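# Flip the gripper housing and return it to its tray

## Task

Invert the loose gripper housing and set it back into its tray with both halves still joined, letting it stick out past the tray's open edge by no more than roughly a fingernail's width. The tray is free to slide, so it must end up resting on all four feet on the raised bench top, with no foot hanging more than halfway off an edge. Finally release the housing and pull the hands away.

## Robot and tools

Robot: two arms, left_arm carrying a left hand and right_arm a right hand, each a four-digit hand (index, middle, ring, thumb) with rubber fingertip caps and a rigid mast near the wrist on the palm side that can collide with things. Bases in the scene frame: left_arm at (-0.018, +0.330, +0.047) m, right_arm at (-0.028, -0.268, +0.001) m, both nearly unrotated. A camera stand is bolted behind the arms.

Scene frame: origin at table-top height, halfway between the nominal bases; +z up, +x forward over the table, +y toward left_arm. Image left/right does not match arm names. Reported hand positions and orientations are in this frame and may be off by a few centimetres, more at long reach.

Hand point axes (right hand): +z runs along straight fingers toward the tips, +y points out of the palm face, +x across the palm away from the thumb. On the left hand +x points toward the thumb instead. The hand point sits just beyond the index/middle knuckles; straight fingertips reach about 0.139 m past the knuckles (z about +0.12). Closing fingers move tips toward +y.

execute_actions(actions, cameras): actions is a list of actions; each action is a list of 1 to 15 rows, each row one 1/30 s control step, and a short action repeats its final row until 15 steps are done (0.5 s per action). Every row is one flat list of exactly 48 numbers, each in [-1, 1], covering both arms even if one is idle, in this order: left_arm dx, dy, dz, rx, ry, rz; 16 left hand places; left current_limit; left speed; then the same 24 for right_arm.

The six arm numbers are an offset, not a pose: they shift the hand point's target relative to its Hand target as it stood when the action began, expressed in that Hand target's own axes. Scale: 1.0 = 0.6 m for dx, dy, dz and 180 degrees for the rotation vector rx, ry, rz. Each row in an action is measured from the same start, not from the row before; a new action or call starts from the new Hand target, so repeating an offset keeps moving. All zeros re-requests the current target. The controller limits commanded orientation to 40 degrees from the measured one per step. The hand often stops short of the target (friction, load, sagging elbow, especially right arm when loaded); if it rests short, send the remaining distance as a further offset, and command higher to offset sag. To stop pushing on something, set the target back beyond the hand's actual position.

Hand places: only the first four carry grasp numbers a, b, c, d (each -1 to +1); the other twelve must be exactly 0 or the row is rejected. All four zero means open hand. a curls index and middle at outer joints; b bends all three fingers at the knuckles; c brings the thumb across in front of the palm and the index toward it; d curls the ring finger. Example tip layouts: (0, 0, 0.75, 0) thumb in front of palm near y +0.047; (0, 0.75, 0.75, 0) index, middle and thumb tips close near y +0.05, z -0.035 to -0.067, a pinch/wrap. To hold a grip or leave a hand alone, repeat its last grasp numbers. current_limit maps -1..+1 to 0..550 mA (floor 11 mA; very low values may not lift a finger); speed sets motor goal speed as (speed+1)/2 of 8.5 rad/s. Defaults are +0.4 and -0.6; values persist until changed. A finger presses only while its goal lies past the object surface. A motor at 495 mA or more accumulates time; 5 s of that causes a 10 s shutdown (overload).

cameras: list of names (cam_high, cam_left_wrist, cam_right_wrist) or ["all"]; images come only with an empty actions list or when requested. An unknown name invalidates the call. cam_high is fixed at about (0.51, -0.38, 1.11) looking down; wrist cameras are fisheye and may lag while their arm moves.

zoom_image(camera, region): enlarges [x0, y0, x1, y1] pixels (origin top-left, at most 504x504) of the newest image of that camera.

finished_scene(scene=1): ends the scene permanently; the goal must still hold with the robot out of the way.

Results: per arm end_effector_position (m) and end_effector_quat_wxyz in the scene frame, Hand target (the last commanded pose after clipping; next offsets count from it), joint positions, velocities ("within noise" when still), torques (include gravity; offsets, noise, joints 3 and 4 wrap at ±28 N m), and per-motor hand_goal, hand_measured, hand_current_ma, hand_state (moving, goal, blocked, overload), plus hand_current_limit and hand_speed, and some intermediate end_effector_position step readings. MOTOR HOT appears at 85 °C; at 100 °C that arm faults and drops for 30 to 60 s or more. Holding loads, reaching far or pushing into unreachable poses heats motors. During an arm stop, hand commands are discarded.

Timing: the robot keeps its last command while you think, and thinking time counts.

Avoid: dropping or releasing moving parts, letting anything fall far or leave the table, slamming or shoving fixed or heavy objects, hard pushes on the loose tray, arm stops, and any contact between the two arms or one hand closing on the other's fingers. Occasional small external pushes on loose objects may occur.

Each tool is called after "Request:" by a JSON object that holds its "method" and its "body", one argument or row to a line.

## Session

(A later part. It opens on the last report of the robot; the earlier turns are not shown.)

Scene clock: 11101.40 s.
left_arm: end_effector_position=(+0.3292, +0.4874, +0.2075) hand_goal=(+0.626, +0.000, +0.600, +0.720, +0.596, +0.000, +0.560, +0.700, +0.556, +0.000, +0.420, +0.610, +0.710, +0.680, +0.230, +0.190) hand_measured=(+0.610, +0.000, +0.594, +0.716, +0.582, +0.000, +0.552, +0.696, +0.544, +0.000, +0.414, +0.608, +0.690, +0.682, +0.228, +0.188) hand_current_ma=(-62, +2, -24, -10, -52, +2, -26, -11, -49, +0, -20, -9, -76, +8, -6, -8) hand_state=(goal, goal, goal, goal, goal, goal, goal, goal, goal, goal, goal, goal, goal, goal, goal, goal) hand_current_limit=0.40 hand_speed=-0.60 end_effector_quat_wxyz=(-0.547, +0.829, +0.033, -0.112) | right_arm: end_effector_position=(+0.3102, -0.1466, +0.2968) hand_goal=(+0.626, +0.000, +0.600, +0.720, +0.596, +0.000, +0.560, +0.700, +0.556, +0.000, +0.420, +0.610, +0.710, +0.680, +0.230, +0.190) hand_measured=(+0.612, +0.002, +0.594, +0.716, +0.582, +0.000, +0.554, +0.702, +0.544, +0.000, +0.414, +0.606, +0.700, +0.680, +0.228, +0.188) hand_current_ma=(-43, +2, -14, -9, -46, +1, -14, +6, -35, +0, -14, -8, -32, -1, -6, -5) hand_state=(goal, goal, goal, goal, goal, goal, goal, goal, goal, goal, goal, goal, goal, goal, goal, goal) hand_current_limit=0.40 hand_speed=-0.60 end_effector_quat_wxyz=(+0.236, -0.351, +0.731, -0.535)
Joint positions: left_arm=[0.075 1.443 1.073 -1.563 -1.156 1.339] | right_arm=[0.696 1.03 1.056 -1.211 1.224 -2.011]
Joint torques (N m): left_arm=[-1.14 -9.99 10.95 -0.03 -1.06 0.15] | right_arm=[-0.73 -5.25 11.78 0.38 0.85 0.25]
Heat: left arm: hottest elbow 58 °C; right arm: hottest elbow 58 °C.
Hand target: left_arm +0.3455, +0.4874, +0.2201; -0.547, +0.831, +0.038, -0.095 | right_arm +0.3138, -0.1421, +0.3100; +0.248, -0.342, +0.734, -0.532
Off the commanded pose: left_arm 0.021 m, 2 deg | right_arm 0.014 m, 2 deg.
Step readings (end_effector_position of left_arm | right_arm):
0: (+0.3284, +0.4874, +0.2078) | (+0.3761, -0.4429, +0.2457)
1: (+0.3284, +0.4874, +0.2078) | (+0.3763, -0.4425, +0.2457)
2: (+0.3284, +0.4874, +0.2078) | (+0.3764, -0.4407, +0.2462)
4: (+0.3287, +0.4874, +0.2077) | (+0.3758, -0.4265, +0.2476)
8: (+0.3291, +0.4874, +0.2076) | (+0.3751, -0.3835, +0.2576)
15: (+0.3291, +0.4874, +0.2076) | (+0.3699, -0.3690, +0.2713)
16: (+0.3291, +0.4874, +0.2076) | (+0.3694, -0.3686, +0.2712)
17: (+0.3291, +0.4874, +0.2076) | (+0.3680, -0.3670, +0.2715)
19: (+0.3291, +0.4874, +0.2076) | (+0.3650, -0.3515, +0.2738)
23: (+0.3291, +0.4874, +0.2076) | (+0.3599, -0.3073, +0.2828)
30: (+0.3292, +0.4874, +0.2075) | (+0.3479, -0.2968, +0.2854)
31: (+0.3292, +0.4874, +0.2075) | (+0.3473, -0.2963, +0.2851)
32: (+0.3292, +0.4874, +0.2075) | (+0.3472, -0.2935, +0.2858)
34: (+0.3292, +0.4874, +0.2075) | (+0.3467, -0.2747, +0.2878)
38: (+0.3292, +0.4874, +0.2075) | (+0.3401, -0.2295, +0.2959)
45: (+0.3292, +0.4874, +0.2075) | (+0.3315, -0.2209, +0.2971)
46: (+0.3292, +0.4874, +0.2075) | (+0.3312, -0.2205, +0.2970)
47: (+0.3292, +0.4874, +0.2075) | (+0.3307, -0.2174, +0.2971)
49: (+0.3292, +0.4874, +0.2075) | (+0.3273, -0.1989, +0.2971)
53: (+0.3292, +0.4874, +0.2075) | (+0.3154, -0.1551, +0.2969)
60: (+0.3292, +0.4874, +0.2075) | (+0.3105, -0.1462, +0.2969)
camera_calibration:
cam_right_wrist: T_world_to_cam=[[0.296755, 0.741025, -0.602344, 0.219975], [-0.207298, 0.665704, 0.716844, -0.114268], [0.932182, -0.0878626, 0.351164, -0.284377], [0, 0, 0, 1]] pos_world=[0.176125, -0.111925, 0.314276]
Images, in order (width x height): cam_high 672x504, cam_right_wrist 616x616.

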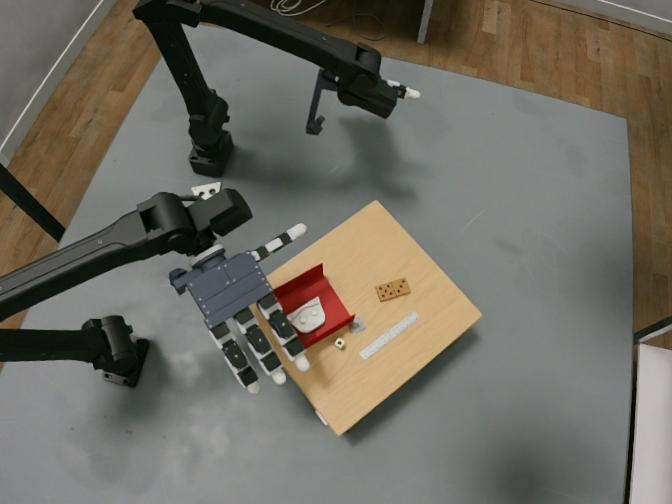

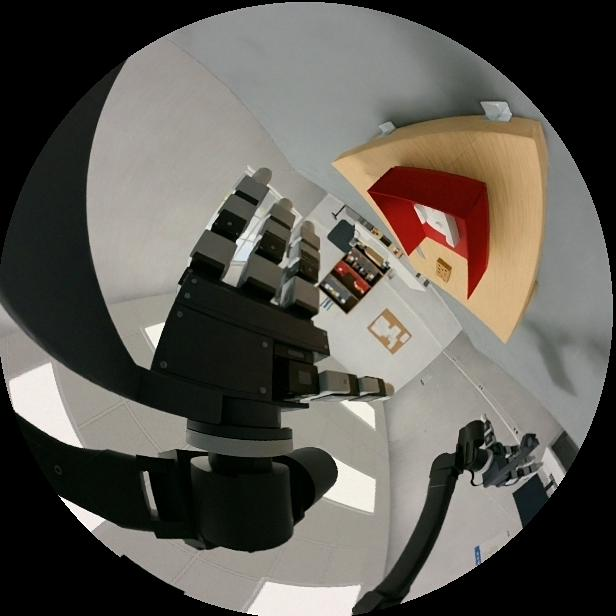

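Request:
{"method": "execute_actions", "body": {
  "actions": [
    [[0,0,0,0,0,0,0,0.1,0,0.1,0,0,0,0,0,0,0,0,0,0,0,0,0.4,-0.6,-0.0452,0.0577,-0.0967,0,-0.0581,-0.0189,0,0.1,0,0.1,0,0,0,0,0,0,0,0,0,0,0,0,0.4,-0.6]],
    [[0,0,0,0,0,0,0,0.1,0,0.1,0,0,0,0,0,0,0,0,0,0,0,0,0.4,-0.6,-0.0652,0.0545,-0.0865,0,-0.0581,-0.0189,0,0.1,0,0.1,0,0,0,0,0,0,0,0,0,0,0,0,0.4,-0.6]],
    [[0,0,0,0,0,0,0,0.1,0,0.1,0,0,0,0,0,0,0,0,0,0,0,0,0.4,-0.6,-0.0827,0.093,-0.0708,0,-0.0581,-0.0189,0,-0.1,0.2,0.6,0,0,0,0,0,0,0,0,0,0,0,0,0.4,-0.6]],
    [[0,0,0,0,0,0,0,0.1,0,0.1,0,0,0,0,0,0,0,0,0,0,0,0,0.4,-0.6,-0.0995,0.0877,-0.054,0,-0.0581,-0.0189,0,-0.15,0.38,0.8,0,0,0,0,0,0,0,0,0,0,0,0,0.4,-0.6]]
  ],
  "cameras": ["cam_high","cam_right_wrist"]
}}

Request:
{"method": "zoom_image", "body": {
  "camera": "cam_high",
  "region": [150, 130, 350, 280]
}}

Scene clock: 11113.13 s.
left_arm: end_effector_position=(+0.3292, +0.4874, +0.2075) hand_goal=(+0.626, +0.000, +0.600, +0.720, +0.596, +0.000, +0.560, +0.700, +0.556, +0.000, +0.420, +0.610, +0.710, +0.680, +0.230, +0.190) hand_measured=(+0.610, +0.000, +0.594, +0.716, +0.582, +0.000, +0.552, +0.696, +0.544, +0.000, +0.414, +0.608, +0.690, +0.682, +0.228, +0.188) hand_current_ma=(-62, +2, -24, -10, -52, +2, -26, -11, -49, +0, -20, -9, -76, +8, -6, -8) hand_state=(goal, goal, goal, goal, goal, goal, goal, goal, goal, goal, goal, goal, goal, goal, goal, goal) hand_current_limit=0.40 hand_speed=-0.60 end_effector_quat_wxyz=(-0.547, +0.829, +0.033, -0.112) | right_arm: end_effector_position=(+0.1647, +0.1107, +0.1976) hand_goal=(+0.900, +0.000, +0.246, +0.670, +1.000, +0.000, +0.610, +0.814, +0.710, +0.000, -0.700, -0.210, +0.064, +0.680, +0.136, +0.084) hand_measured=(+0.880, +0.002, +0.246, +0.672, +0.978, +0.000, +0.602, +0.810, +0.694, +0.000, -0.696, -0.206, +0.060, +0.680, +0.136, +0.086) hand_current_ma=(-71, +2, +0, +7, -75, +1, -20, -9, -57, +0, +13, +10, -10, -1, +2, +5) hand_state=(blocked, goal, goal, goal, blocked, goal, goal, goal, goal, goal, goal, goal, goal, goal, goal, goal) hand_current_limit=0.40 hand_speed=-0.60 end_effector_quat_wxyz=(-0.414, +0.582, -0.567, +0.410)
Joint positions: left_arm=[0.075 1.443 1.073 -1.563 -1.156 1.339] | right_arm=[1.384 1.23 0.935 -0.803 1.202 -2.079]
Joint torques (N m): left_arm=[-0.85 -10.4 10.97 -0.08 -1.09 0.2] | right_arm=[-1.32 -7.53 9.69 1.46 0.83 0.04]
Heat: left arm: hottest elbow 58 °C; right arm: hottest elbow 57 °C.
Hand target: left_arm +0.3455, +0.4874, +0.2201; -0.547, +0.831, +0.038, -0.095 | right_arm +0.1687, +0.1141, +0.2002; -0.429, +0.592, -0.552, +0.401
Off the commanded pose: left_arm 0.021 m, 2 deg | right_arm 0.006 m, 3 deg.
joint sent to its limit (right arm) — joint 6 (wrist roll), lower limit. The joint targets are off in orientation, not in position.
Step readings (end_effector_position of left_arm | right_arm):
0: (+0.3292, +0.4874, +0.2075) | (+0.3102, -0.1466, +0.2968)
1: (+0.3292, +0.4874, +0.2075) | (+0.3100, -0.1462, +0.2968)
2: (+0.3292, +0.4874, +0.2075) | (+0.3091, -0.1436, +0.2969)
4: (+0.3292, +0.4874, +0.2075) | (+0.3031, -0.1272, +0.2968)
8: (+0.3292, +0.4874, +0.2075) | (+0.2848, -0.0895, +0.2939)
15: (+0.3292, +0.4874, +0.2075) | (+0.2804, -0.0804, +0.2943)
16: (+0.3292, +0.4874, +0.2075) | (+0.2802, -0.0800, +0.2942)
17: (+0.3292, +0.4874, +0.2075) | (+0.2791, -0.0779, +0.2939)
19: (+0.3292, +0.4874, +0.2075) | (+0.2715, -0.0634, +0.2914)
23: (+0.3292, +0.4874, +0.2075) | (+0.2490, -0.0294, +0.2847)
30: (+0.3292, +0.4874, +0.2075) | (+0.2453, -0.0192, +0.2822)
31: (+0.3292, +0.4874, +0.2075) | (+0.2452, -0.0188, +0.2817)
32: (+0.3292, +0.4874, +0.2075) | (+0.2442, -0.0157, +0.2809)
34: (+0.3292, +0.4874, +0.2075) | (+0.2358, -0.0012, +0.2745)
38: (+0.3292, +0.4874, +0.2075) | (+0.2094, +0.0323, +0.2525)
45: (+0.3292, +0.4874, +0.2075) | (+0.2054, +0.0467, +0.2394)
46: (+0.3292, +0.4874, +0.2075) | (+0.2054, +0.0477, +0.2397)
47: (+0.3292, +0.4874, +0.2075) | (+0.2044, +0.0511, +0.2394)
49: (+0.3292, +0.4874, +0.2075) | (+0.1969, +0.0653, +0.2360)
53: (+0.3292, +0.4874, +0.2075) | (+0.1703, +0.0976, +0.2162)
60: (+0.3292, +0.4874, +0.2075) | (+0.1643, +0.1102, +0.1971)
camera_calibration:
cam_right_wrist: T_world_to_cam=[[-0.267998, 0.766834, -0.583217, 0.0991515], [-0.589571, 0.348237, 0.728792, -0.148905], [0.76196, 0.539163, 0.358776, -0.134218], [0, 0, 0, 1]] pos_world=[0.0410511, 0.0481868, 0.214502]
Images, in order (width x height): cam_high 672x504, cam_right_wrist 616x616.

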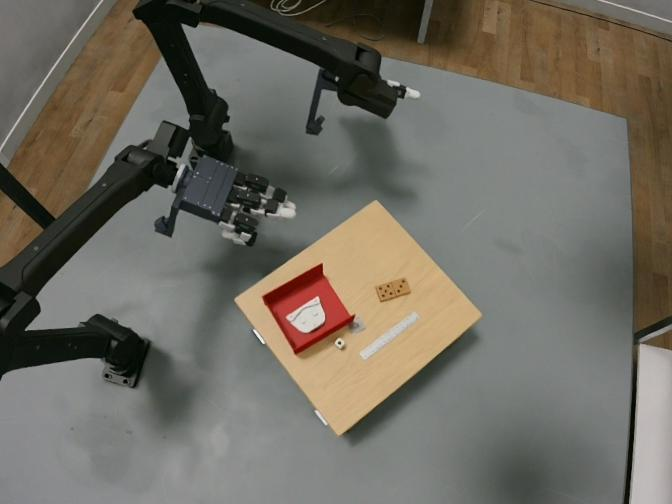

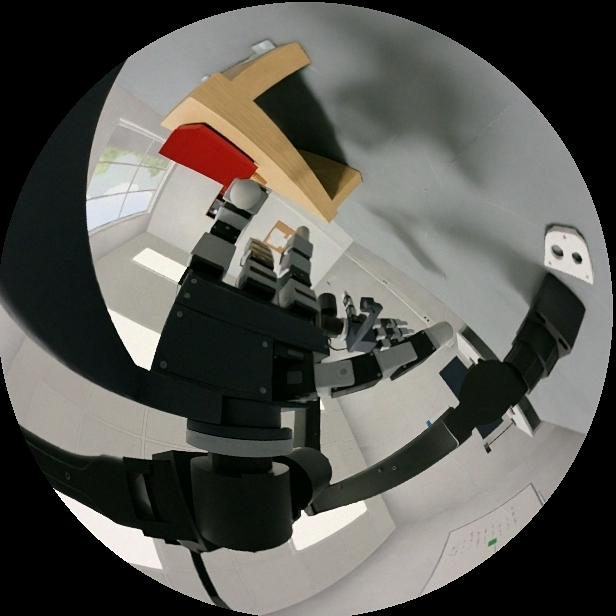

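Scaled by 2.520 from the camera's 672x504 image, which has a finer 960x720 frame.

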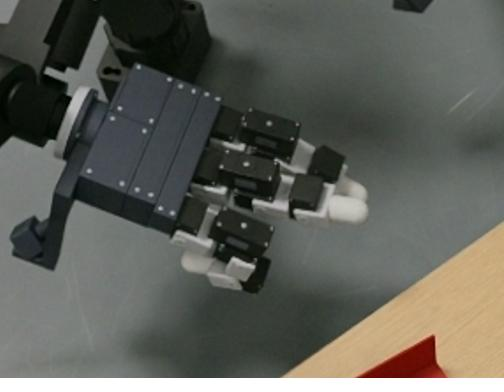

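Request:
{"method": "zoom_image", "body": {
  "camera": "cam_right_wrist",
  "region": [460, 180, 616, 330]
}}

Scaled by 3.231 from the camera's 616x616 image, which has a finer 880x880 frame.

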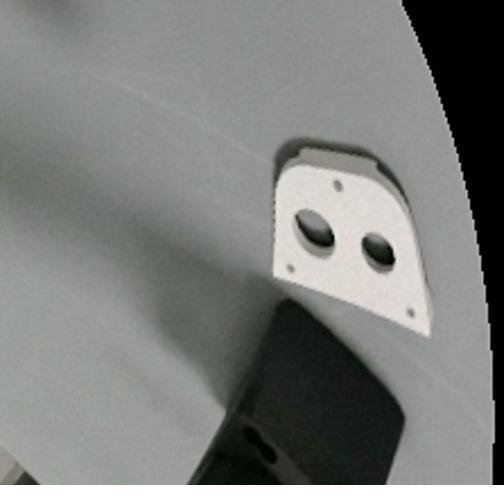

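Request:
{"method": "execute_actions", "body": {
  "actions": [
    [[0,0,0,0,0,0,0,0.1,0,0.1,0,0,0,0,0,0,0,0,0,0,0,0,0.4,-0.6,-0.0112,0.0851,-0.0274,0,0,-0.0417,0,-0.15,0.38,0.8,0,0,0,0,0,0,0,0,0,0,0,0,0.4,-0.6]],
    [[0,0,0,0,0,0,0,0.1,0,0.1,0,0,0,0,0,0,0,0,0,0,0,0,0.4,-0.6,-0.0222,0.0828,-0.0274,0,0,-0.0417,0,-0.15,0.38,0.8,0,0,0,0,0,0,0,0,0,0,0,0,0.4,-0.6]]
  ],
  "cameras": ["cam_high","cam_right_wrist"]
}}

Request:
{"method": "zoom_image", "body": {
  "camera": "cam_right_wrist",
  "region": [380, 200, 616, 400]
}}

Scene clock: 11146.17 s.
left_arm: end_effector_position=(+0.3292, +0.4874, +0.2075) hand_goal=(+0.626, +0.000, +0.600, +0.720, +0.596, +0.000, +0.560, +0.700, +0.556, +0.000, +0.420, +0.610, +0.710, +0.680, +0.230, +0.190) hand_measured=(+0.610, +0.000, +0.594, +0.716, +0.582, +0.000, +0.552, +0.696, +0.544, +0.000, +0.414, +0.608, +0.690, +0.682, +0.228, +0.188) hand_current_ma=(-62, +2, -24, -10, -52, +2, -26, -11, -49, +0, -20, -9, -76, +8, -6, -8) hand_state=(goal, goal, goal, goal, goal, goal, goal, goal, goal, goal, goal, goal, goal, goal, goal, goal) hand_current_limit=0.40 hand_speed=-0.60 end_effector_quat_wxyz=(-0.547, +0.829, +0.033, -0.112) | right_arm: end_effector_position=(+0.1048, +0.1209, +0.1132) hand_goal=(+0.900, +0.000, +0.246, +0.670, +1.000, +0.000, +0.610, +0.814, +0.710, +0.000, -0.700, -0.210, +0.064, +0.680, +0.136, +0.084) hand_measured=(+0.882, +0.002, +0.246, +0.672, +0.980, +0.000, +0.604, +0.810, +0.696, +0.000, -0.696, -0.206, +0.060, +0.680, +0.136, +0.086) hand_current_ma=(-63, +2, +0, +7, -69, +1, -19, -9, -48, +0, +11, +10, -10, -1, +1, +5) hand_state=(goal, goal, goal, goal, goal, goal, goal, goal, goal, goal, goal, goal, goal, goal, goal, goal) hand_current_limit=0.40 hand_speed=-0.60 end_effector_quat_wxyz=(-0.373, +0.661, -0.469, +0.452)
Joint positions: left_arm=[0.075 1.443 1.073 -1.563 -1.156 1.339] | right_arm=[1.552 1.429 0.902 -0.862 1.248 -2.025]
Joint torques (N m): left_arm=[-1.44 -9.82 10.8 0.06 -1.05 0.18] | right_arm=[-0.73 -8.35 8.58 0.03 0.92 0.16]
Heat: left arm: hottest elbow 58 °C; right arm: hottest elbow 56 °C.
Hand target: left_arm +0.3455, +0.4874, +0.2201; -0.547, +0.831, +0.038, -0.095 | right_arm +0.1050, +0.1232, +0.1133; -0.373, +0.659, -0.470, +0.453
Off the commanded pose: left_arm 0.021 m, 2 deg | right_arm 0.002 m, 0 deg.
Step readings (end_effector_position of left_arm | right_arm):
0: (+0.3292, +0.4874, +0.2075) | (+0.1646, +0.1107, +0.1976)
1: (+0.3292, +0.4874, +0.2075) | (+0.1648, +0.1106, +0.1976)
2: (+0.3292, +0.4874, +0.2075) | (+0.1642, +0.1107, +0.1973)
4: (+0.3292, +0.4874, +0.2075) | (+0.1606, +0.1116, +0.1939)
8: (+0.3292, +0.4874, +0.2075) | (+0.1434, +0.1156, +0.1724)
15: (+0.3292, +0.4874, +0.2075) | (+0.1362, +0.1160, +0.1565)
16: (+0.3292, +0.4874, +0.2075) | (+0.1363, +0.1159, +0.1567)
17: (+0.3292, +0.4874, +0.2075) | (+0.1351, +0.1165, +0.1562)
19: (+0.3292, +0.4874, +0.2075) | (+0.1305, +0.1179, +0.1514)
23: (+0.3292, +0.4874, +0.2075) | (+0.1119, +0.1223, +0.1294)
30: (+0.3292, +0.4874, +0.2075) | (+0.1048, +0.1209, +0.1133)
camera_calibration:
cam_right_wrist: T_world_to_cam=[[-0.344784, 0.562396, -0.751555, 0.077899], [-0.656327, 0.427969, 0.621351, -0.116698], [0.671088, 0.707497, 0.221559, -0.0590919], [0, 0, 0, 1]] pos_world=[-0.0100782, 0.0479406, 0.144148]
Images, in order (width x height): cam_high 672x504, cam_right_wrist 616x616.

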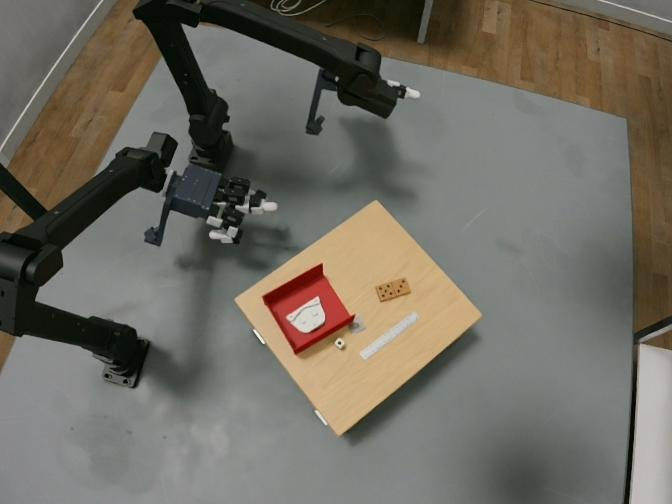

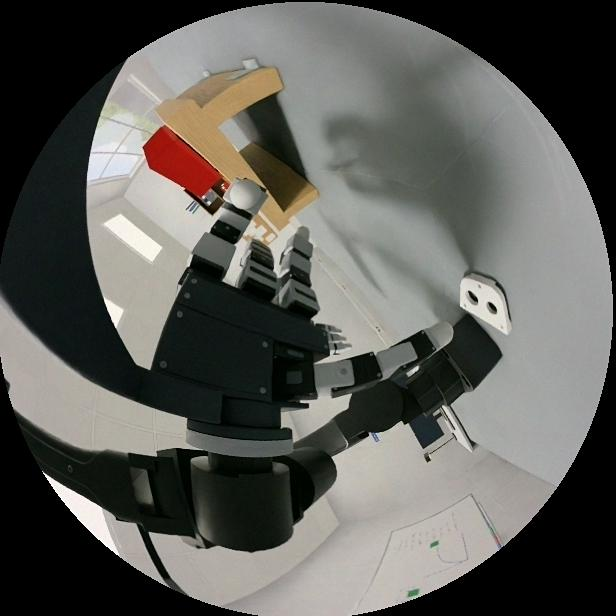

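Scaled by 2.136 from the camera's 616x616 image, which has a finer 880x880 frame.

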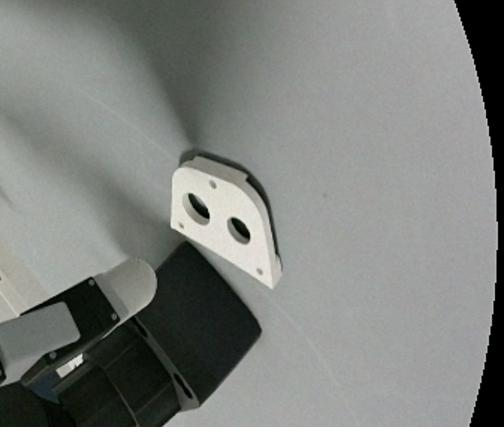

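Request:
{"method": "execute_actions", "body": {
  "actions": [
    [[0,0,0,0,0,0,0,0.1,0,0.1,0,0,0,0,0,0,0,0,0,0,0,0,0.4,-0.6,-0.0245,0.0557,0.0308,0,0,0,0,-0.15,0.38,0.8,0,0,0,0,0,0,0,0,0,0,0,0,0.4,-0.6]]
  ],
  "cameras": ["cam_high","cam_right_wrist"]
}}

Request:
{"method": "zoom_image", "body": {
  "camera": "cam_right_wrist",
  "region": [340, 220, 540, 400]
}}

Scene clock: 11167.10 s.
left_arm: end_effector_position=(+0.3292, +0.4874, +0.2075) hand_goal=(+0.626, +0.000, +0.600, +0.720, +0.596, +0.000, +0.560, +0.700, +0.556, +0.000, +0.420, +0.610, +0.710, +0.680, +0.230, +0.190) hand_measured=(+0.610, +0.000, +0.594, +0.716, +0.582, +0.000, +0.552, +0.696, +0.544, +0.000, +0.414, +0.608, +0.690, +0.682, +0.228, +0.188) hand_current_ma=(-62, +2, -24, -10, -52, +2, -26, -11, -49, +0, -20, -9, -76, +8, -6, -8) hand_state=(goal, goal, goal, goal, goal, goal, goal, goal, goal, goal, goal, goal, goal, goal, goal, goal) hand_current_limit=0.40 hand_speed=-0.60 end_effector_quat_wxyz=(-0.547, +0.829, +0.033, -0.112) | right_arm: end_effector_position=(+0.1084, +0.1280, +0.0753) hand_goal=(+0.900, +0.000, +0.246, +0.670, +1.000, +0.000, +0.610, +0.814, +0.710, +0.000, -0.700, -0.210, +0.064, +0.680, +0.136, +0.084) hand_measured=(+0.882, +0.002, +0.246, +0.672, +0.980, +0.000, +0.604, +0.810, +0.696, +0.000, -0.696, -0.206, +0.060, +0.680, +0.136, +0.086) hand_current_ma=(-63, +2, +0, +7, -69, +1, -19, -9, -48, +0, +11, +10, -10, -1, +1, +5) hand_state=(goal, goal, goal, goal, goal, goal, goal, goal, goal, goal, goal, goal, goal, goal, goal, goal) hand_current_limit=0.40 hand_speed=-0.60 end_effector_quat_wxyz=(-0.374, +0.659, -0.470, +0.452)
Joint positions: left_arm=[0.075 1.443 1.073 -1.563 -1.156 1.339] | right_arm=[1.543 1.505 0.864 -0.724 1.248 -2.047]
Joint torques (N m): left_arm=[-1.32 -10.4 11 -0.17 -1.05 0.14] | right_arm=[-1.2 -9.29 7.41 0.99 0.85 -0.02]
Heat: left arm: hottest elbow 58 °C; right arm: hottest elbow 56 °C.
Hand target: left_arm +0.3455, +0.4874, +0.2201; -0.547, +0.831, +0.038, -0.095 | right_arm +0.1110, +0.1292, +0.0735; -0.373, +0.659, -0.470, +0.453
Off the commanded pose: left_arm 0.021 m, 2 deg | right_arm 0.003 m, 0 deg.
Step readings (end_effector_position of left_arm | right_arm):
0: (+0.3292, +0.4874, +0.2075) | (+0.1048, +0.1209, +0.1132)
1: (+0.3292, +0.4874, +0.2075) | (+0.1048, +0.1210, +0.1132)
2: (+0.3292, +0.4874, +0.2075) | (+0.1048, +0.1217, +0.1126)
4: (+0.3292, +0.4874, +0.2075) | (+0.1053, +0.1257, +0.1079)
8: (+0.3292, +0.4874, +0.2075) | (+0.1061, +0.1279, +0.0885)
15: (+0.3292, +0.4874, +0.2075) | (+0.1080, +0.1270, +0.0751)
camera_calibration:
cam_right_wrist: T_world_to_cam=[[-0.342888, 0.565738, -0.749913, 0.045837], [-0.656004, 0.427193, 0.622226, -0.0938422], [0.672373, 0.7053, 0.224647, -0.0582537], [0, 0, 0, 1]] pos_world=[-0.0066757, 0.0552433, 0.105851]
Images, in order (width x height): cam_high 672x504, cam_right_wrist 616x616.

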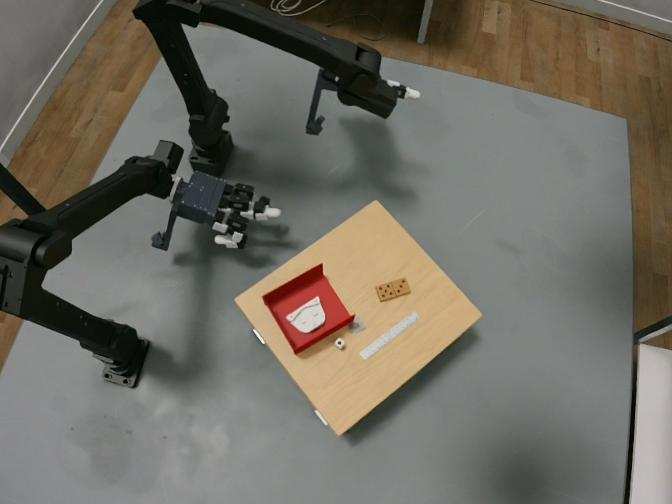

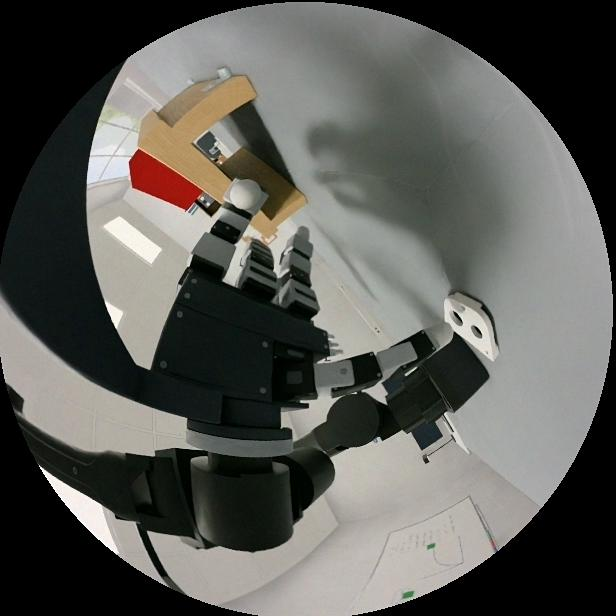

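Scaled by 2.520 from the camera's 616x616 image, which has a finer 880x880 frame.

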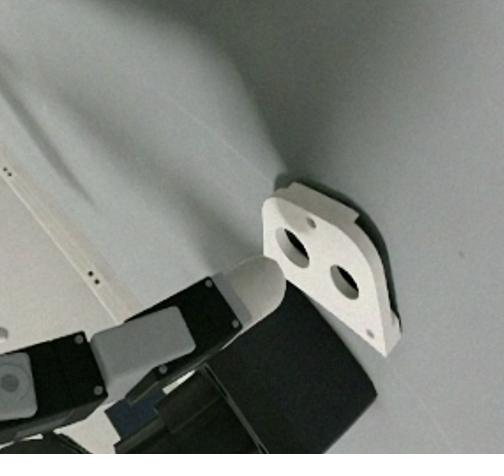

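Request:
{"method": "execute_actions", "body": {
  "actions": [
    [[0,0,0,0,0,0,0,0.1,0,0.1,0,0,0,0,0,0,0,0,0,0,0,0,0.4,-0.6,-0.0066,0.0245,0.0082,0,0,0,0,-0.15,0.38,0.8,0,0,0,0,0,0,0,0,0,0,0,0,0.4,-0.6]]
  ],
  "cameras": ["cam_right_wrist"]
}}

Request:
{"method": "zoom_image", "body": {
  "camera": "cam_right_wrist",
  "region": [340, 220, 540, 400]
}}

Scene clock: 11179.80 s.
left_arm: end_effector_position=(+0.3292, +0.4874, +0.2075) hand_goal=(+0.626, +0.000, +0.600, +0.720, +0.596, +0.000, +0.560, +0.700, +0.556, +0.000, +0.420, +0.610, +0.710, +0.680, +0.230, +0.190) hand_measured=(+0.610, +0.000, +0.594, +0.716, +0.582, +0.000, +0.552, +0.696, +0.544, +0.000, +0.414, +0.608, +0.690, +0.682, +0.228, +0.188) hand_current_ma=(-62, +2, -24, -10, -52, +2, -26, -11, -49, +0, -20, -9, -76, +8, -6, -8) hand_state=(goal, goal, goal, goal, goal, goal, goal, goal, goal, goal, goal, goal, goal, goal, goal, goal) hand_current_limit=0.40 hand_speed=-0.60 end_effector_quat_wxyz=(-0.547, +0.829, +0.033, -0.112) | right_arm: end_effector_position=(+0.1084, +0.1298, +0.0626) hand_goal=(+0.900, +0.000, +0.246, +0.670, +1.000, +0.000, +0.610, +0.814, +0.710, +0.000, -0.700, -0.210, +0.064, +0.680, +0.136, +0.084) hand_measured=(+0.882, +0.002, +0.246, +0.672, +0.980, +0.000, +0.604, +0.810, +0.696, +0.000, -0.696, -0.206, +0.060, +0.680, +0.136, +0.086) hand_current_ma=(-63, +2, +0, +7, -69, +1, -19, -9, -48, +0, +11, +10, -10, -1, +1, +5) hand_state=(goal, goal, goal, goal, goal, goal, goal, goal, goal, goal, goal, goal, goal, goal, goal, goal) hand_current_limit=0.40 hand_speed=-0.60 end_effector_quat_wxyz=(-0.377, +0.658, -0.472, +0.450)
Joint positions: left_arm=[0.075 1.443 1.073 -1.563 -1.156 1.339] | right_arm=[1.543 1.529 0.848 -0.674 1.248 -2.049]
Joint torques (N m): left_arm=[-1.2 -9.93 10.77 -0.03 -1.05 0.16] | right_arm=[-1.38 -8.94 7.05 0.92 0.84 0.02]
Heat: left arm: hottest elbow 59 °C; right arm: hottest elbow 55 °C.
Hand target: left_arm +0.3455, +0.4874, +0.2201; -0.547, +0.831, +0.038, -0.095 | right_arm +0.1110, +0.1292, +0.0574; -0.373, +0.659, -0.470, +0.453
Off the commanded pose: left_arm 0.021 m, 2 deg | right_arm 0.006 m, 1 deg.
Step readings (end_effector_position of left_arm | right_arm):
0: (+0.3292, +0.4874, +0.2075) | (+0.1084, +0.1279, +0.0753)
1: (+0.3292, +0.4874, +0.2075) | (+0.1084, +0.1280, +0.0753)
2: (+0.3292, +0.4874, +0.2075) | (+0.1084, +0.1286, +0.0750)
4: (+0.3292, +0.4874, +0.2075) | (+0.1084, +0.1303, +0.0739)
8: (+0.3292, +0.4874, +0.2075) | (+0.1084, +0.1304, +0.0676)
15: (+0.3292, +0.4874, +0.2075) | (+0.1084, +0.1294, +0.0625)
camera_calibration:
cam_right_wrist: T_world_to_cam=[[-0.343109, 0.572169, -0.744915, 0.0341146], [-0.656267, 0.421354, 0.625919, -0.0861645], [0.672005, 0.703622, 0.230925, -0.0567939], [0, 0, 0, 1]] pos_world=[-0.00667613, 0.0567479, 0.0924596]
Images, in order (width x height): cam_right_wrist 616x616.

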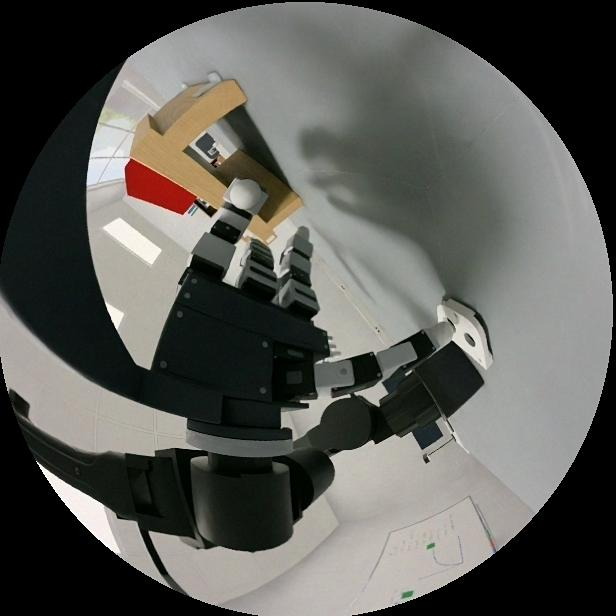

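Scaled by 2.520 from the camera's 616x616 image, which has a finer 880x880 frame.

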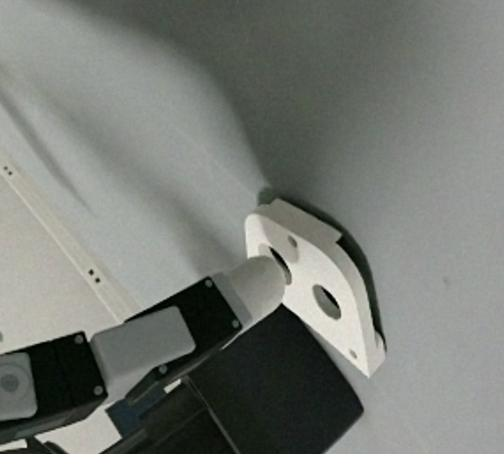

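Request:
{"method": "execute_actions", "body": {
  "actions": [
    [[0,0,0,0,0,0,0,0.1,0,0.1,0,0,0,0,0,0,0,0,0,0,0,0,0.4,-0.6,-0.0033,0.0202,0.0072,0,0,0,0,-0.15,0.38,0.8,0,0,0,0,0,0,0,0,0,0,0,0,0.4,-0.6]]
  ],
  "cameras": ["cam_right_wrist"]
}}

Request:
{"method": "zoom_image", "body": {
  "camera": "cam_right_wrist",
  "region": [340, 220, 540, 400]
}}

Scene clock: 11187.47 s.
left_arm: end_effector_position=(+0.3292, +0.4874, +0.2075) hand_goal=(+0.626, +0.000, +0.600, +0.720, +0.596, +0.000, +0.560, +0.700, +0.556, +0.000, +0.420, +0.610, +0.710, +0.680, +0.230, +0.190) hand_measured=(+0.610, +0.000, +0.594, +0.716, +0.582, +0.000, +0.552, +0.696, +0.544, +0.000, +0.414, +0.608, +0.690, +0.682, +0.228, +0.188) hand_current_ma=(-62, +2, -24, -10, -52, +2, -26, -11, -49, +0, -20, -9, -76, +8, -6, -8) hand_state=(goal, goal, goal, goal, goal, goal, goal, goal, goal, goal, goal, goal, goal, goal, goal, goal) hand_current_limit=0.40 hand_speed=-0.60 end_effector_quat_wxyz=(-0.547, +0.829, +0.033, -0.112) | right_arm: end_effector_position=(+0.1089, +0.1306, +0.0537) hand_goal=(+0.900, +0.000, +0.246, +0.670, +1.000, +0.000, +0.610, +0.814, +0.710, +0.000, -0.700, -0.210, +0.064, +0.680, +0.136, +0.084) hand_measured=(+0.882, +0.002, +0.246, +0.672, +0.980, +0.000, +0.604, +0.810, +0.696, +0.000, -0.696, -0.206, +0.054, +0.680, +0.142, +0.086) hand_current_ma=(-63, +2, +0, +7, -69, +1, -19, -9, -48, +0, +11, +10, -30, -1, +22, +5) hand_state=(goal, goal, goal, goal, goal, goal, goal, goal, goal, goal, goal, goal, goal, goal, goal, goal) hand_current_limit=0.40 hand_speed=-0.60 end_effector_quat_wxyz=(-0.381, +0.655, -0.474, +0.448)
Joint positions: left_arm=[0.075 1.443 1.073 -1.563 -1.156 1.339] | right_arm=[1.542 1.545 0.835 -0.635 1.249 -2.049]
Joint torques (N m): left_arm=[-1.73 -10.11 10.89 -0.05 -1.05 0.15] | right_arm=[-1.38 -8.47 6.67 1.02 0.75 -0.03]
Heat: left arm: hottest elbow 59 °C; right arm: hottest elbow 54 °C.
Hand target: left_arm +0.3455, +0.4874, +0.2201; -0.547, +0.831, +0.038, -0.095 | right_arm +0.1113, +0.1281, +0.0445; -0.373, +0.659, -0.470, +0.453
Off the commanded pose: left_arm 0.021 m, 2 deg | right_arm 0.010 m, 1 deg.
Step readings (end_effector_position of left_arm | right_arm):
0: (+0.3292, +0.4874, +0.2075) | (+0.1084, +0.1298, +0.0626)
1: (+0.3292, +0.4874, +0.2075) | (+0.1084, +0.1300, +0.0626)
2: (+0.3292, +0.4874, +0.2075) | (+0.1084, +0.1302, +0.0622)
4: (+0.3292, +0.4874, +0.2075) | (+0.1084, +0.1312, +0.0605)
8: (+0.3292, +0.4874, +0.2075) | (+0.1085, +0.1297, +0.0538)
15: (+0.3292, +0.4874, +0.2075) | (+0.1089, +0.1305, +0.0537)
camera_calibration:
cam_right_wrist: T_world_to_cam=[[-0.341391, 0.579886, -0.739719, 0.0257509], [-0.656767, 0.415825, 0.629084, -0.0799753], [0.672391, 0.700587, 0.238891, -0.0557111], [0, 0, 0, 1]] pos_world=[-0.00627432, 0.0573536, 0.0826685]
Images, in order (width x height): cam_right_wrist 616x616.

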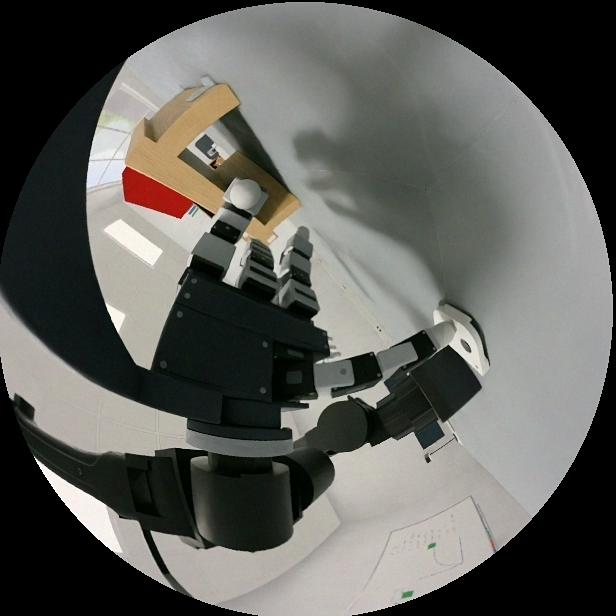

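Scaled by 2.520 from the camera's 616x616 image, which has a finer 880x880 frame.

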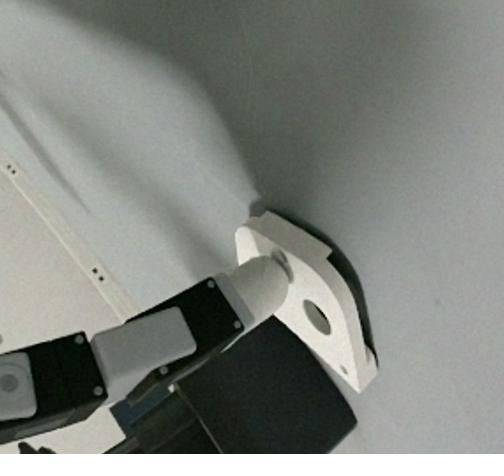

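Request:
{"method": "execute_actions", "body": {
  "actions": [
    [[0,0,0,0,0,0,0,0.1,0,0.1,0,0,0,0,0,0,0,0,0,0,0,0,0.4,-0.6,-0.0041,0.0153,0.0052,0,0,0,0,-0.15,0.38,0.8,0,0,0,0,0,0,0,0,0,0,0,0,0.4,-0.6]]
  ],
  "cameras": ["cam_right_wrist"]
}}

Request:
{"method": "zoom_image", "body": {
  "camera": "cam_right_wrist",
  "region": [340, 220, 540, 400]
}}

Scene clock: 11191.93 s.
left_arm: end_effector_position=(+0.3292, +0.4874, +0.2075) hand_goal=(+0.626, +0.000, +0.600, +0.720, +0.596, +0.000, +0.560, +0.700, +0.556, +0.000, +0.420, +0.610, +0.710, +0.680, +0.230, +0.190) hand_measured=(+0.610, +0.000, +0.594, +0.716, +0.582, +0.000, +0.552, +0.696, +0.544, +0.000, +0.414, +0.608, +0.690, +0.682, +0.228, +0.188) hand_current_ma=(-62, +2, -24, -10, -52, +2, -26, -11, -49, +0, -20, -9, -76, +8, -6, -8) hand_state=(goal, goal, goal, goal, goal, goal, goal, goal, goal, goal, goal, goal, goal, goal, goal, goal) hand_current_limit=0.40 hand_speed=-0.60 end_effector_quat_wxyz=(-0.547, +0.829, +0.033, -0.112) | right_arm: end_effector_position=(+0.1090, +0.1345, +0.0512) hand_goal=(+0.900, +0.000, +0.246, +0.670, +1.000, +0.000, +0.610, +0.814, +0.710, +0.000, -0.700, -0.210, +0.064, +0.680, +0.136, +0.084) hand_measured=(+0.882, +0.002, +0.246, +0.672, +0.980, +0.000, +0.604, +0.810, +0.696, +0.000, -0.696, -0.206, +0.062, +0.680, +0.142, +0.086) hand_current_ma=(-63, +2, +0, +7, -69, +1, -19, -9, -48, +0, +11, +10, -7, -1, +25, +5) hand_state=(goal, goal, goal, goal, goal, goal, goal, goal, goal, goal, goal, goal, goal, goal, goal, goal) hand_current_limit=0.40 hand_speed=-0.60 end_effector_quat_wxyz=(-0.388, +0.651, -0.479, +0.443)
Joint positions: left_arm=[0.075 1.443 1.073 -1.563 -1.156 1.339] | right_arm=[1.542 1.55 0.829 -0.602 1.25 -2.049]
Joint torques (N m): left_arm=[-1.08 -10.7 10.86 -0.08 -1.06 0.14] | right_arm=[-1.32 -7.24 6.28 0.94 0.74 0]
Heat: left arm: hottest elbow 59 °C; right arm: hottest elbow 54 °C.
Hand target: left_arm +0.3455, +0.4874, +0.2201; -0.547, +0.831, +0.038, -0.095 | right_arm +0.1114, +0.1280, +0.0345; -0.373, +0.659, -0.470, +0.453
Off the commanded pose: left_arm 0.021 m, 2 deg | right_arm 0.018 m, 2 deg.
Step readings (end_effector_position of left_arm | right_arm):
0: (+0.3292, +0.4874, +0.2075) | (+0.1089, +0.1306, +0.0537)
1: (+0.3292, +0.4874, +0.2075) | (+0.1089, +0.1307, +0.0537)
2: (+0.3292, +0.4874, +0.2075) | (+0.1089, +0.1310, +0.0536)
4: (+0.3292, +0.4874, +0.2075) | (+0.1090, +0.1319, +0.0532)
8: (+0.3292, +0.4874, +0.2075) | (+0.1090, +0.1334, +0.0523)
15: (+0.3292, +0.4874, +0.2075) | (+0.1090, +0.1343, +0.0513)
camera_calibration:
cam_right_wrist: T_world_to_cam=[[-0.340925, 0.595852, -0.727138, 0.0188203], [-0.657186, 0.402021, 0.637562, -0.0784877], [0.672217, 0.695226, 0.254527, -0.0580032], [0, 0, 0, 1]] pos_world=[-0.006174, 0.060665, 0.0784891]
Images, in order (width x height): cam_right_wrist 616x616.

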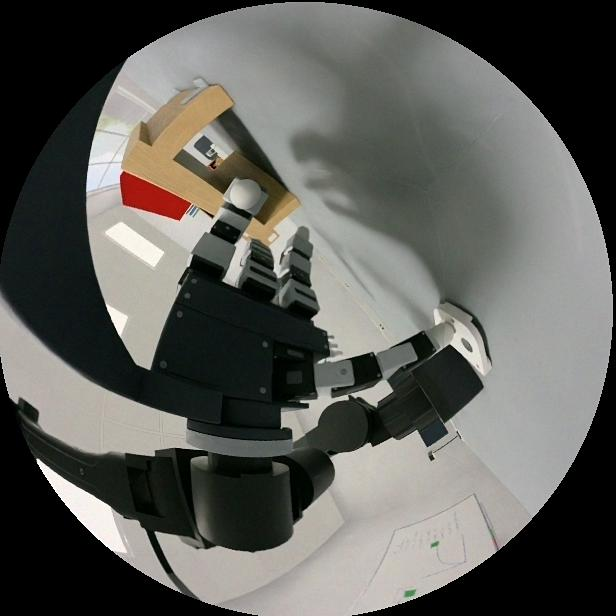

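Scaled by 2.520 from the camera's 616x616 image, which has a finer 880x880 frame.

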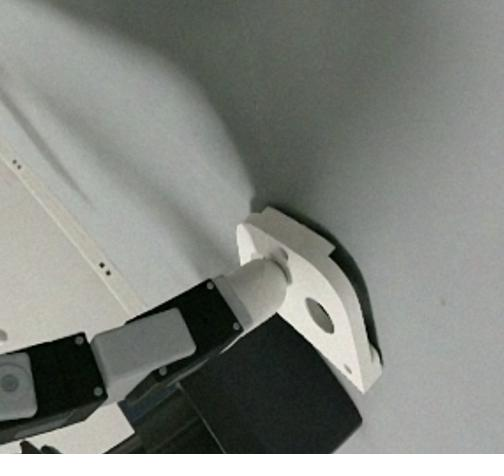

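Request:
{"method": "execute_actions", "body": {
  "actions": [
    [[0,0,0,0,0,0,0,0.1,0,0.1,0,0,0,0,0,0,0,0,0,0,0,0,0.4,-0.6,0.0342,0.0052,0.012,0,0,0,0,-0.15,0.38,0.8,0,0,0,0,0,0,0,0,0,0,0,0,0.4,-0.6]],
    [[0,0,0,0,0,0,0,0.1,0,0.1,0,0,0,0,0,0,0,0,0,0,0,0,0.4,-0.6,0.0342,0.0052,0.012,0,0,0,0,-0.15,0.38,0.8,0,0,0,0,0,0,0,0,0,0,0,0,0.4,-0.6]]
  ],
  "cameras": ["cam_right_wrist"]
}}

Request:
{"method": "zoom_image", "body": {
  "camera": "cam_right_wrist",
  "region": [340, 220, 540, 400]
}}

Scene clock: 11203.20 s.
left_arm: end_effector_position=(+0.3292, +0.4874, +0.2075) hand_goal=(+0.626, +0.000, +0.600, +0.720, +0.596, +0.000, +0.560, +0.700, +0.556, +0.000, +0.420, +0.610, +0.710, +0.680, +0.230, +0.190) hand_measured=(+0.610, +0.000, +0.594, +0.716, +0.582, +0.000, +0.552, +0.696, +0.544, +0.000, +0.414, +0.608, +0.690, +0.682, +0.228, +0.188) hand_current_ma=(-62, +2, -24, -10, -52, +2, -26, -11, -49, +0, -20, -9, -76, +8, -6, -8) hand_state=(goal, goal, goal, goal, goal, goal, goal, goal, goal, goal, goal, goal, goal, goal, goal, goal) hand_current_limit=0.40 hand_speed=-0.60 end_effector_quat_wxyz=(-0.547, +0.829, +0.033, -0.112) | right_arm: end_effector_position=(+0.1270, +0.0955, +0.0373) hand_goal=(+0.900, +0.000, +0.246, +0.670, +1.000, +0.000, +0.610, +0.814, +0.710, +0.000, -0.700, -0.210, +0.064, +0.680, +0.136, +0.084) hand_measured=(+0.882, +0.002, +0.246, +0.672, +0.980, +0.000, +0.604, +0.810, +0.696, +0.000, -0.696, -0.206, +0.084, +0.682, +0.142, +0.088) hand_current_ma=(-63, +2, +0, +7, -69, +1, -19, -9, -47, +0, +11, +10, +70, +8, +25, +12) hand_state=(goal, goal, goal, goal, goal, goal, goal, goal, goal, goal, goal, goal, blocked, goal, goal, goal) hand_current_limit=0.40 hand_speed=-0.60 end_effector_quat_wxyz=(-0.377, +0.641, -0.492, +0.453)
Joint positions: left_arm=[0.075 1.443 1.073 -1.563 -1.156 1.339] | right_arm=[1.494 1.505 0.725 -0.536 1.25 -2.062]
Joint torques (N m): left_arm=[-1.55 -10.11 11.03 -0.25 -1 0.18] | right_arm=[-1.32 -8.59 6.12 0.29 0.85 -0.17]
Heat: left arm: hottest elbow 59 °C; right arm: hottest elbow 53 °C.
Hand target: left_arm +0.3455, +0.4874, +0.2201; -0.547, +0.831, +0.038, -0.095 | right_arm +0.1293, +0.0880, +0.0344; -0.373, +0.659, -0.470, +0.453
Off the commanded pose: left_arm 0.021 m, 2 deg | right_arm 0.008 m, 3 deg.
joint sent to its limit (right arm) — joint 6 (wrist roll), lower limit. The joint targets still meet the commanded pose.
Step readings (end_effector_position of left_arm | right_arm):
0: (+0.3292, +0.4874, +0.2075) | (+0.1090, +0.1345, +0.0511)
1: (+0.3292, +0.4874, +0.2075) | (+0.1090, +0.1343, +0.0508)
2: (+0.3292, +0.4874, +0.2075) | (+0.1098, +0.1336, +0.0501)
4: (+0.3292, +0.4874, +0.2075) | (+0.1115, +0.1307, +0.0483)
8: (+0.3292, +0.4874, +0.2075) | (+0.1138, +0.1247, +0.0442)
15: (+0.3292, +0.4874, +0.2075) | (+0.1144, +0.1243, +0.0436)
16: (+0.3292, +0.4874, +0.2075) | (+0.1143, +0.1240, +0.0435)
17: (+0.3292, +0.4874, +0.2075) | (+0.1146, +0.1231, +0.0432)
19: (+0.3292, +0.4874, +0.2075) | (+0.1167, +0.1183, +0.0422)
23: (+0.3292, +0.4874, +0.2075) | (+0.1236, +0.1066, +0.0415)
30: (+0.3292, +0.4874, +0.2075) | (+0.1269, +0.0956, +0.0373)
camera_calibration:
cam_right_wrist: T_world_to_cam=[[-0.313401, 0.607327, -0.730023, 0.0335953], [-0.639126, 0.43368, 0.635169, -0.047372], [0.702351, 0.665639, 0.252243, -0.0403185], [0, 0, 0, 1]] pos_world=[0.00856984, 0.0269785, 0.0647847]
Images, in order (width x height): cam_right_wrist 616x616.

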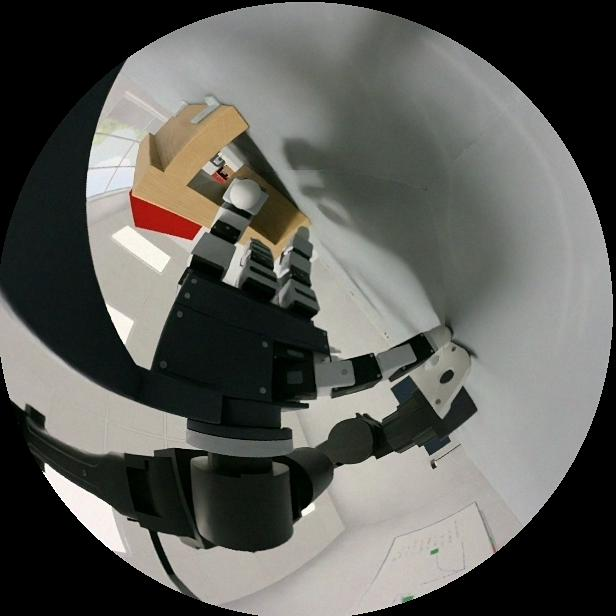

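Scaled by 2.520 from the camera's 616x616 image, which has a finer 880x880 frame.

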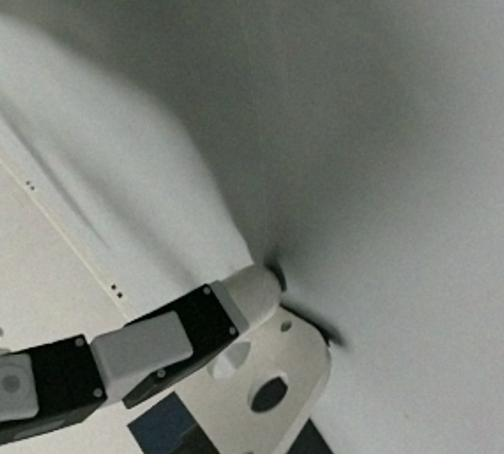

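Request:
{"method": "execute_actions", "body": {
  "actions": [],
  "cameras": ["cam_high","cam_right_wrist"]
}}

Request:
{"method": "zoom_image", "body": {
  "camera": "cam_high",
  "region": [130, 120, 270, 240]
}}

Request:
{"method": "zoom_image", "body": {
  "camera": "cam_right_wrist",
  "region": [380, 280, 520, 460]
}}

Scene clock: 11208.30 s.
left_arm: end_effector_position=(+0.3292, +0.4874, +0.2075) hand_goal=(+0.626, +0.000, +0.600, +0.720, +0.596, +0.000, +0.560, +0.700, +0.556, +0.000, +0.420, +0.610, +0.710, +0.680, +0.230, +0.190) hand_measured=(+0.610, +0.000, +0.594, +0.716, +0.582, +0.000, +0.552, +0.696, +0.544, +0.000, +0.414, +0.608, +0.690, +0.682, +0.228, +0.188) hand_current_ma=(-62, +2, -24, -10, -52, +2, -26, -11, -49, +0, -20, -9, -76, +8, -6, -8) hand_state=(goal, goal, goal, goal, goal, goal, goal, goal, goal, goal, goal, goal, goal, goal, goal, goal) hand_current_limit=0.40 hand_speed=-0.60 end_effector_quat_wxyz=(-0.547, +0.829, +0.033, -0.112) | right_arm: end_effector_position=(+0.1270, +0.0955, +0.0373) hand_goal=(+0.900, +0.000, +0.246, +0.670, +1.000, +0.000, +0.610, +0.814, +0.710, +0.000, -0.700, -0.210, +0.064, +0.680, +0.136, +0.084) hand_measured=(+0.882, +0.002, +0.246, +0.672, +0.980, +0.000, +0.604, +0.810, +0.696, +0.000, -0.696, -0.206, +0.084, +0.682, +0.142, +0.088) hand_current_ma=(-63, +2, +0, +7, -69, +1, -19, -9, -47, +0, +11, +10, +70, +8, +25, +12) hand_state=(goal, goal, goal, goal, goal, goal, goal, goal, goal, goal, goal, goal, blocked, goal, goal, goal) hand_current_limit=0.40 hand_speed=-0.60 end_effector_quat_wxyz=(-0.377, +0.641, -0.492, +0.453)
Joint positions: left_arm=[0.075 1.443 1.073 -1.563 -1.156 1.339] | right_arm=[1.494 1.505 0.725 -0.536 1.25 -2.062]
Joint velocities: within noise
Joint torques (N m): left_arm=[-1.61 -10.46 10.88 -0.05 -1.04 0.13] | right_arm=[-1.26 -9.05 6.26 0.28 0.86 -0.19]
Heat: left arm: hottest elbow 59 °C; right arm: hottest elbow 52 °C.
Hand target: left_arm +0.3455, +0.4874, +0.2201; -0.547, +0.831, +0.038, -0.095 | right_arm +0.1293, +0.0880, +0.0344; -0.373, +0.659, -0.470, +0.453
Off the commanded pose: left_arm 0.021 m, 2 deg | right_arm 0.008 m, 3 deg.
camera_calibration:
cam_right_wrist: T_world_to_cam=[[-0.313401, 0.607327, -0.730023, 0.0335953], [-0.639126, 0.43368, 0.635169, -0.047372], [0.702351, 0.665639, 0.252243, -0.0403185], [0, 0, 0, 1]] pos_world=[0.00856984, 0.0269785, 0.0647847]
Images, in order (width x height): cam_high 672x504, cam_right_wrist 616x616.

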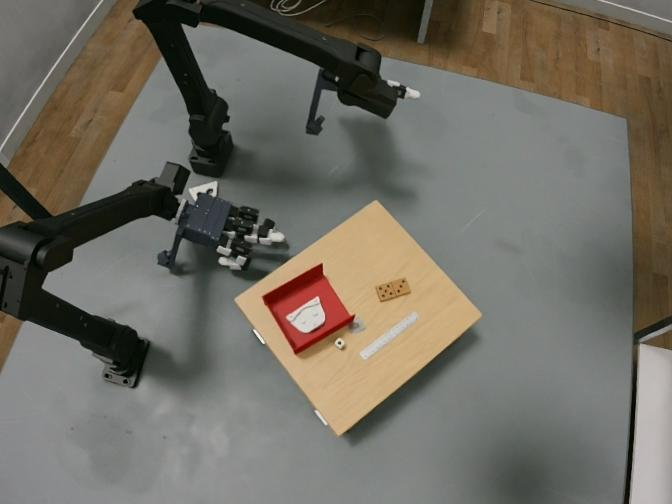

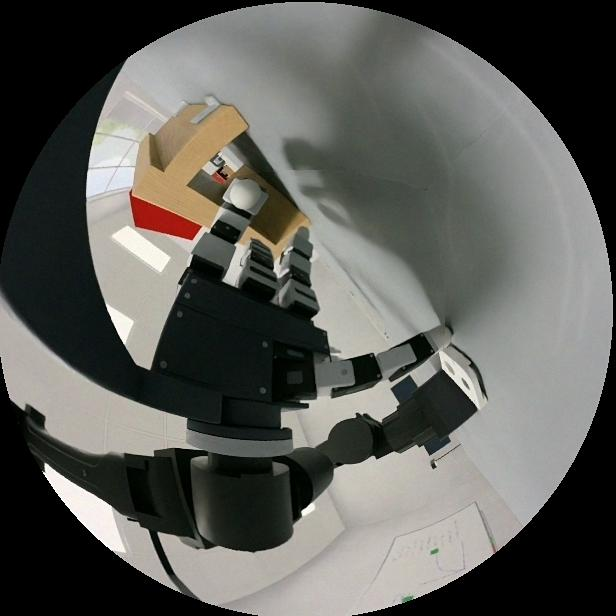

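Scaled by 3.600 from the camera's 672x504 image, which has a finer 960x720 frame.

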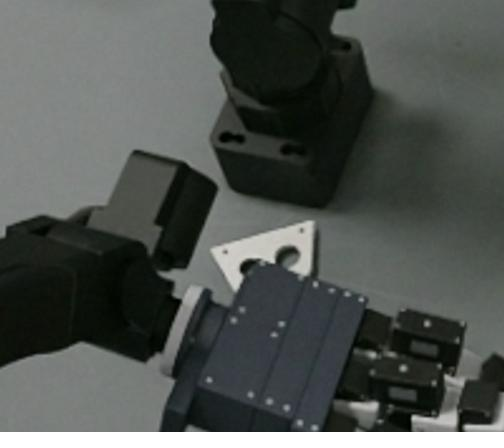

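Scaled by 2.800 from the camera's 616x616 image, which has a finer 880x880 frame.

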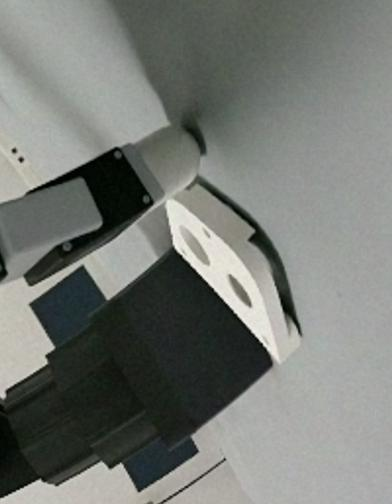

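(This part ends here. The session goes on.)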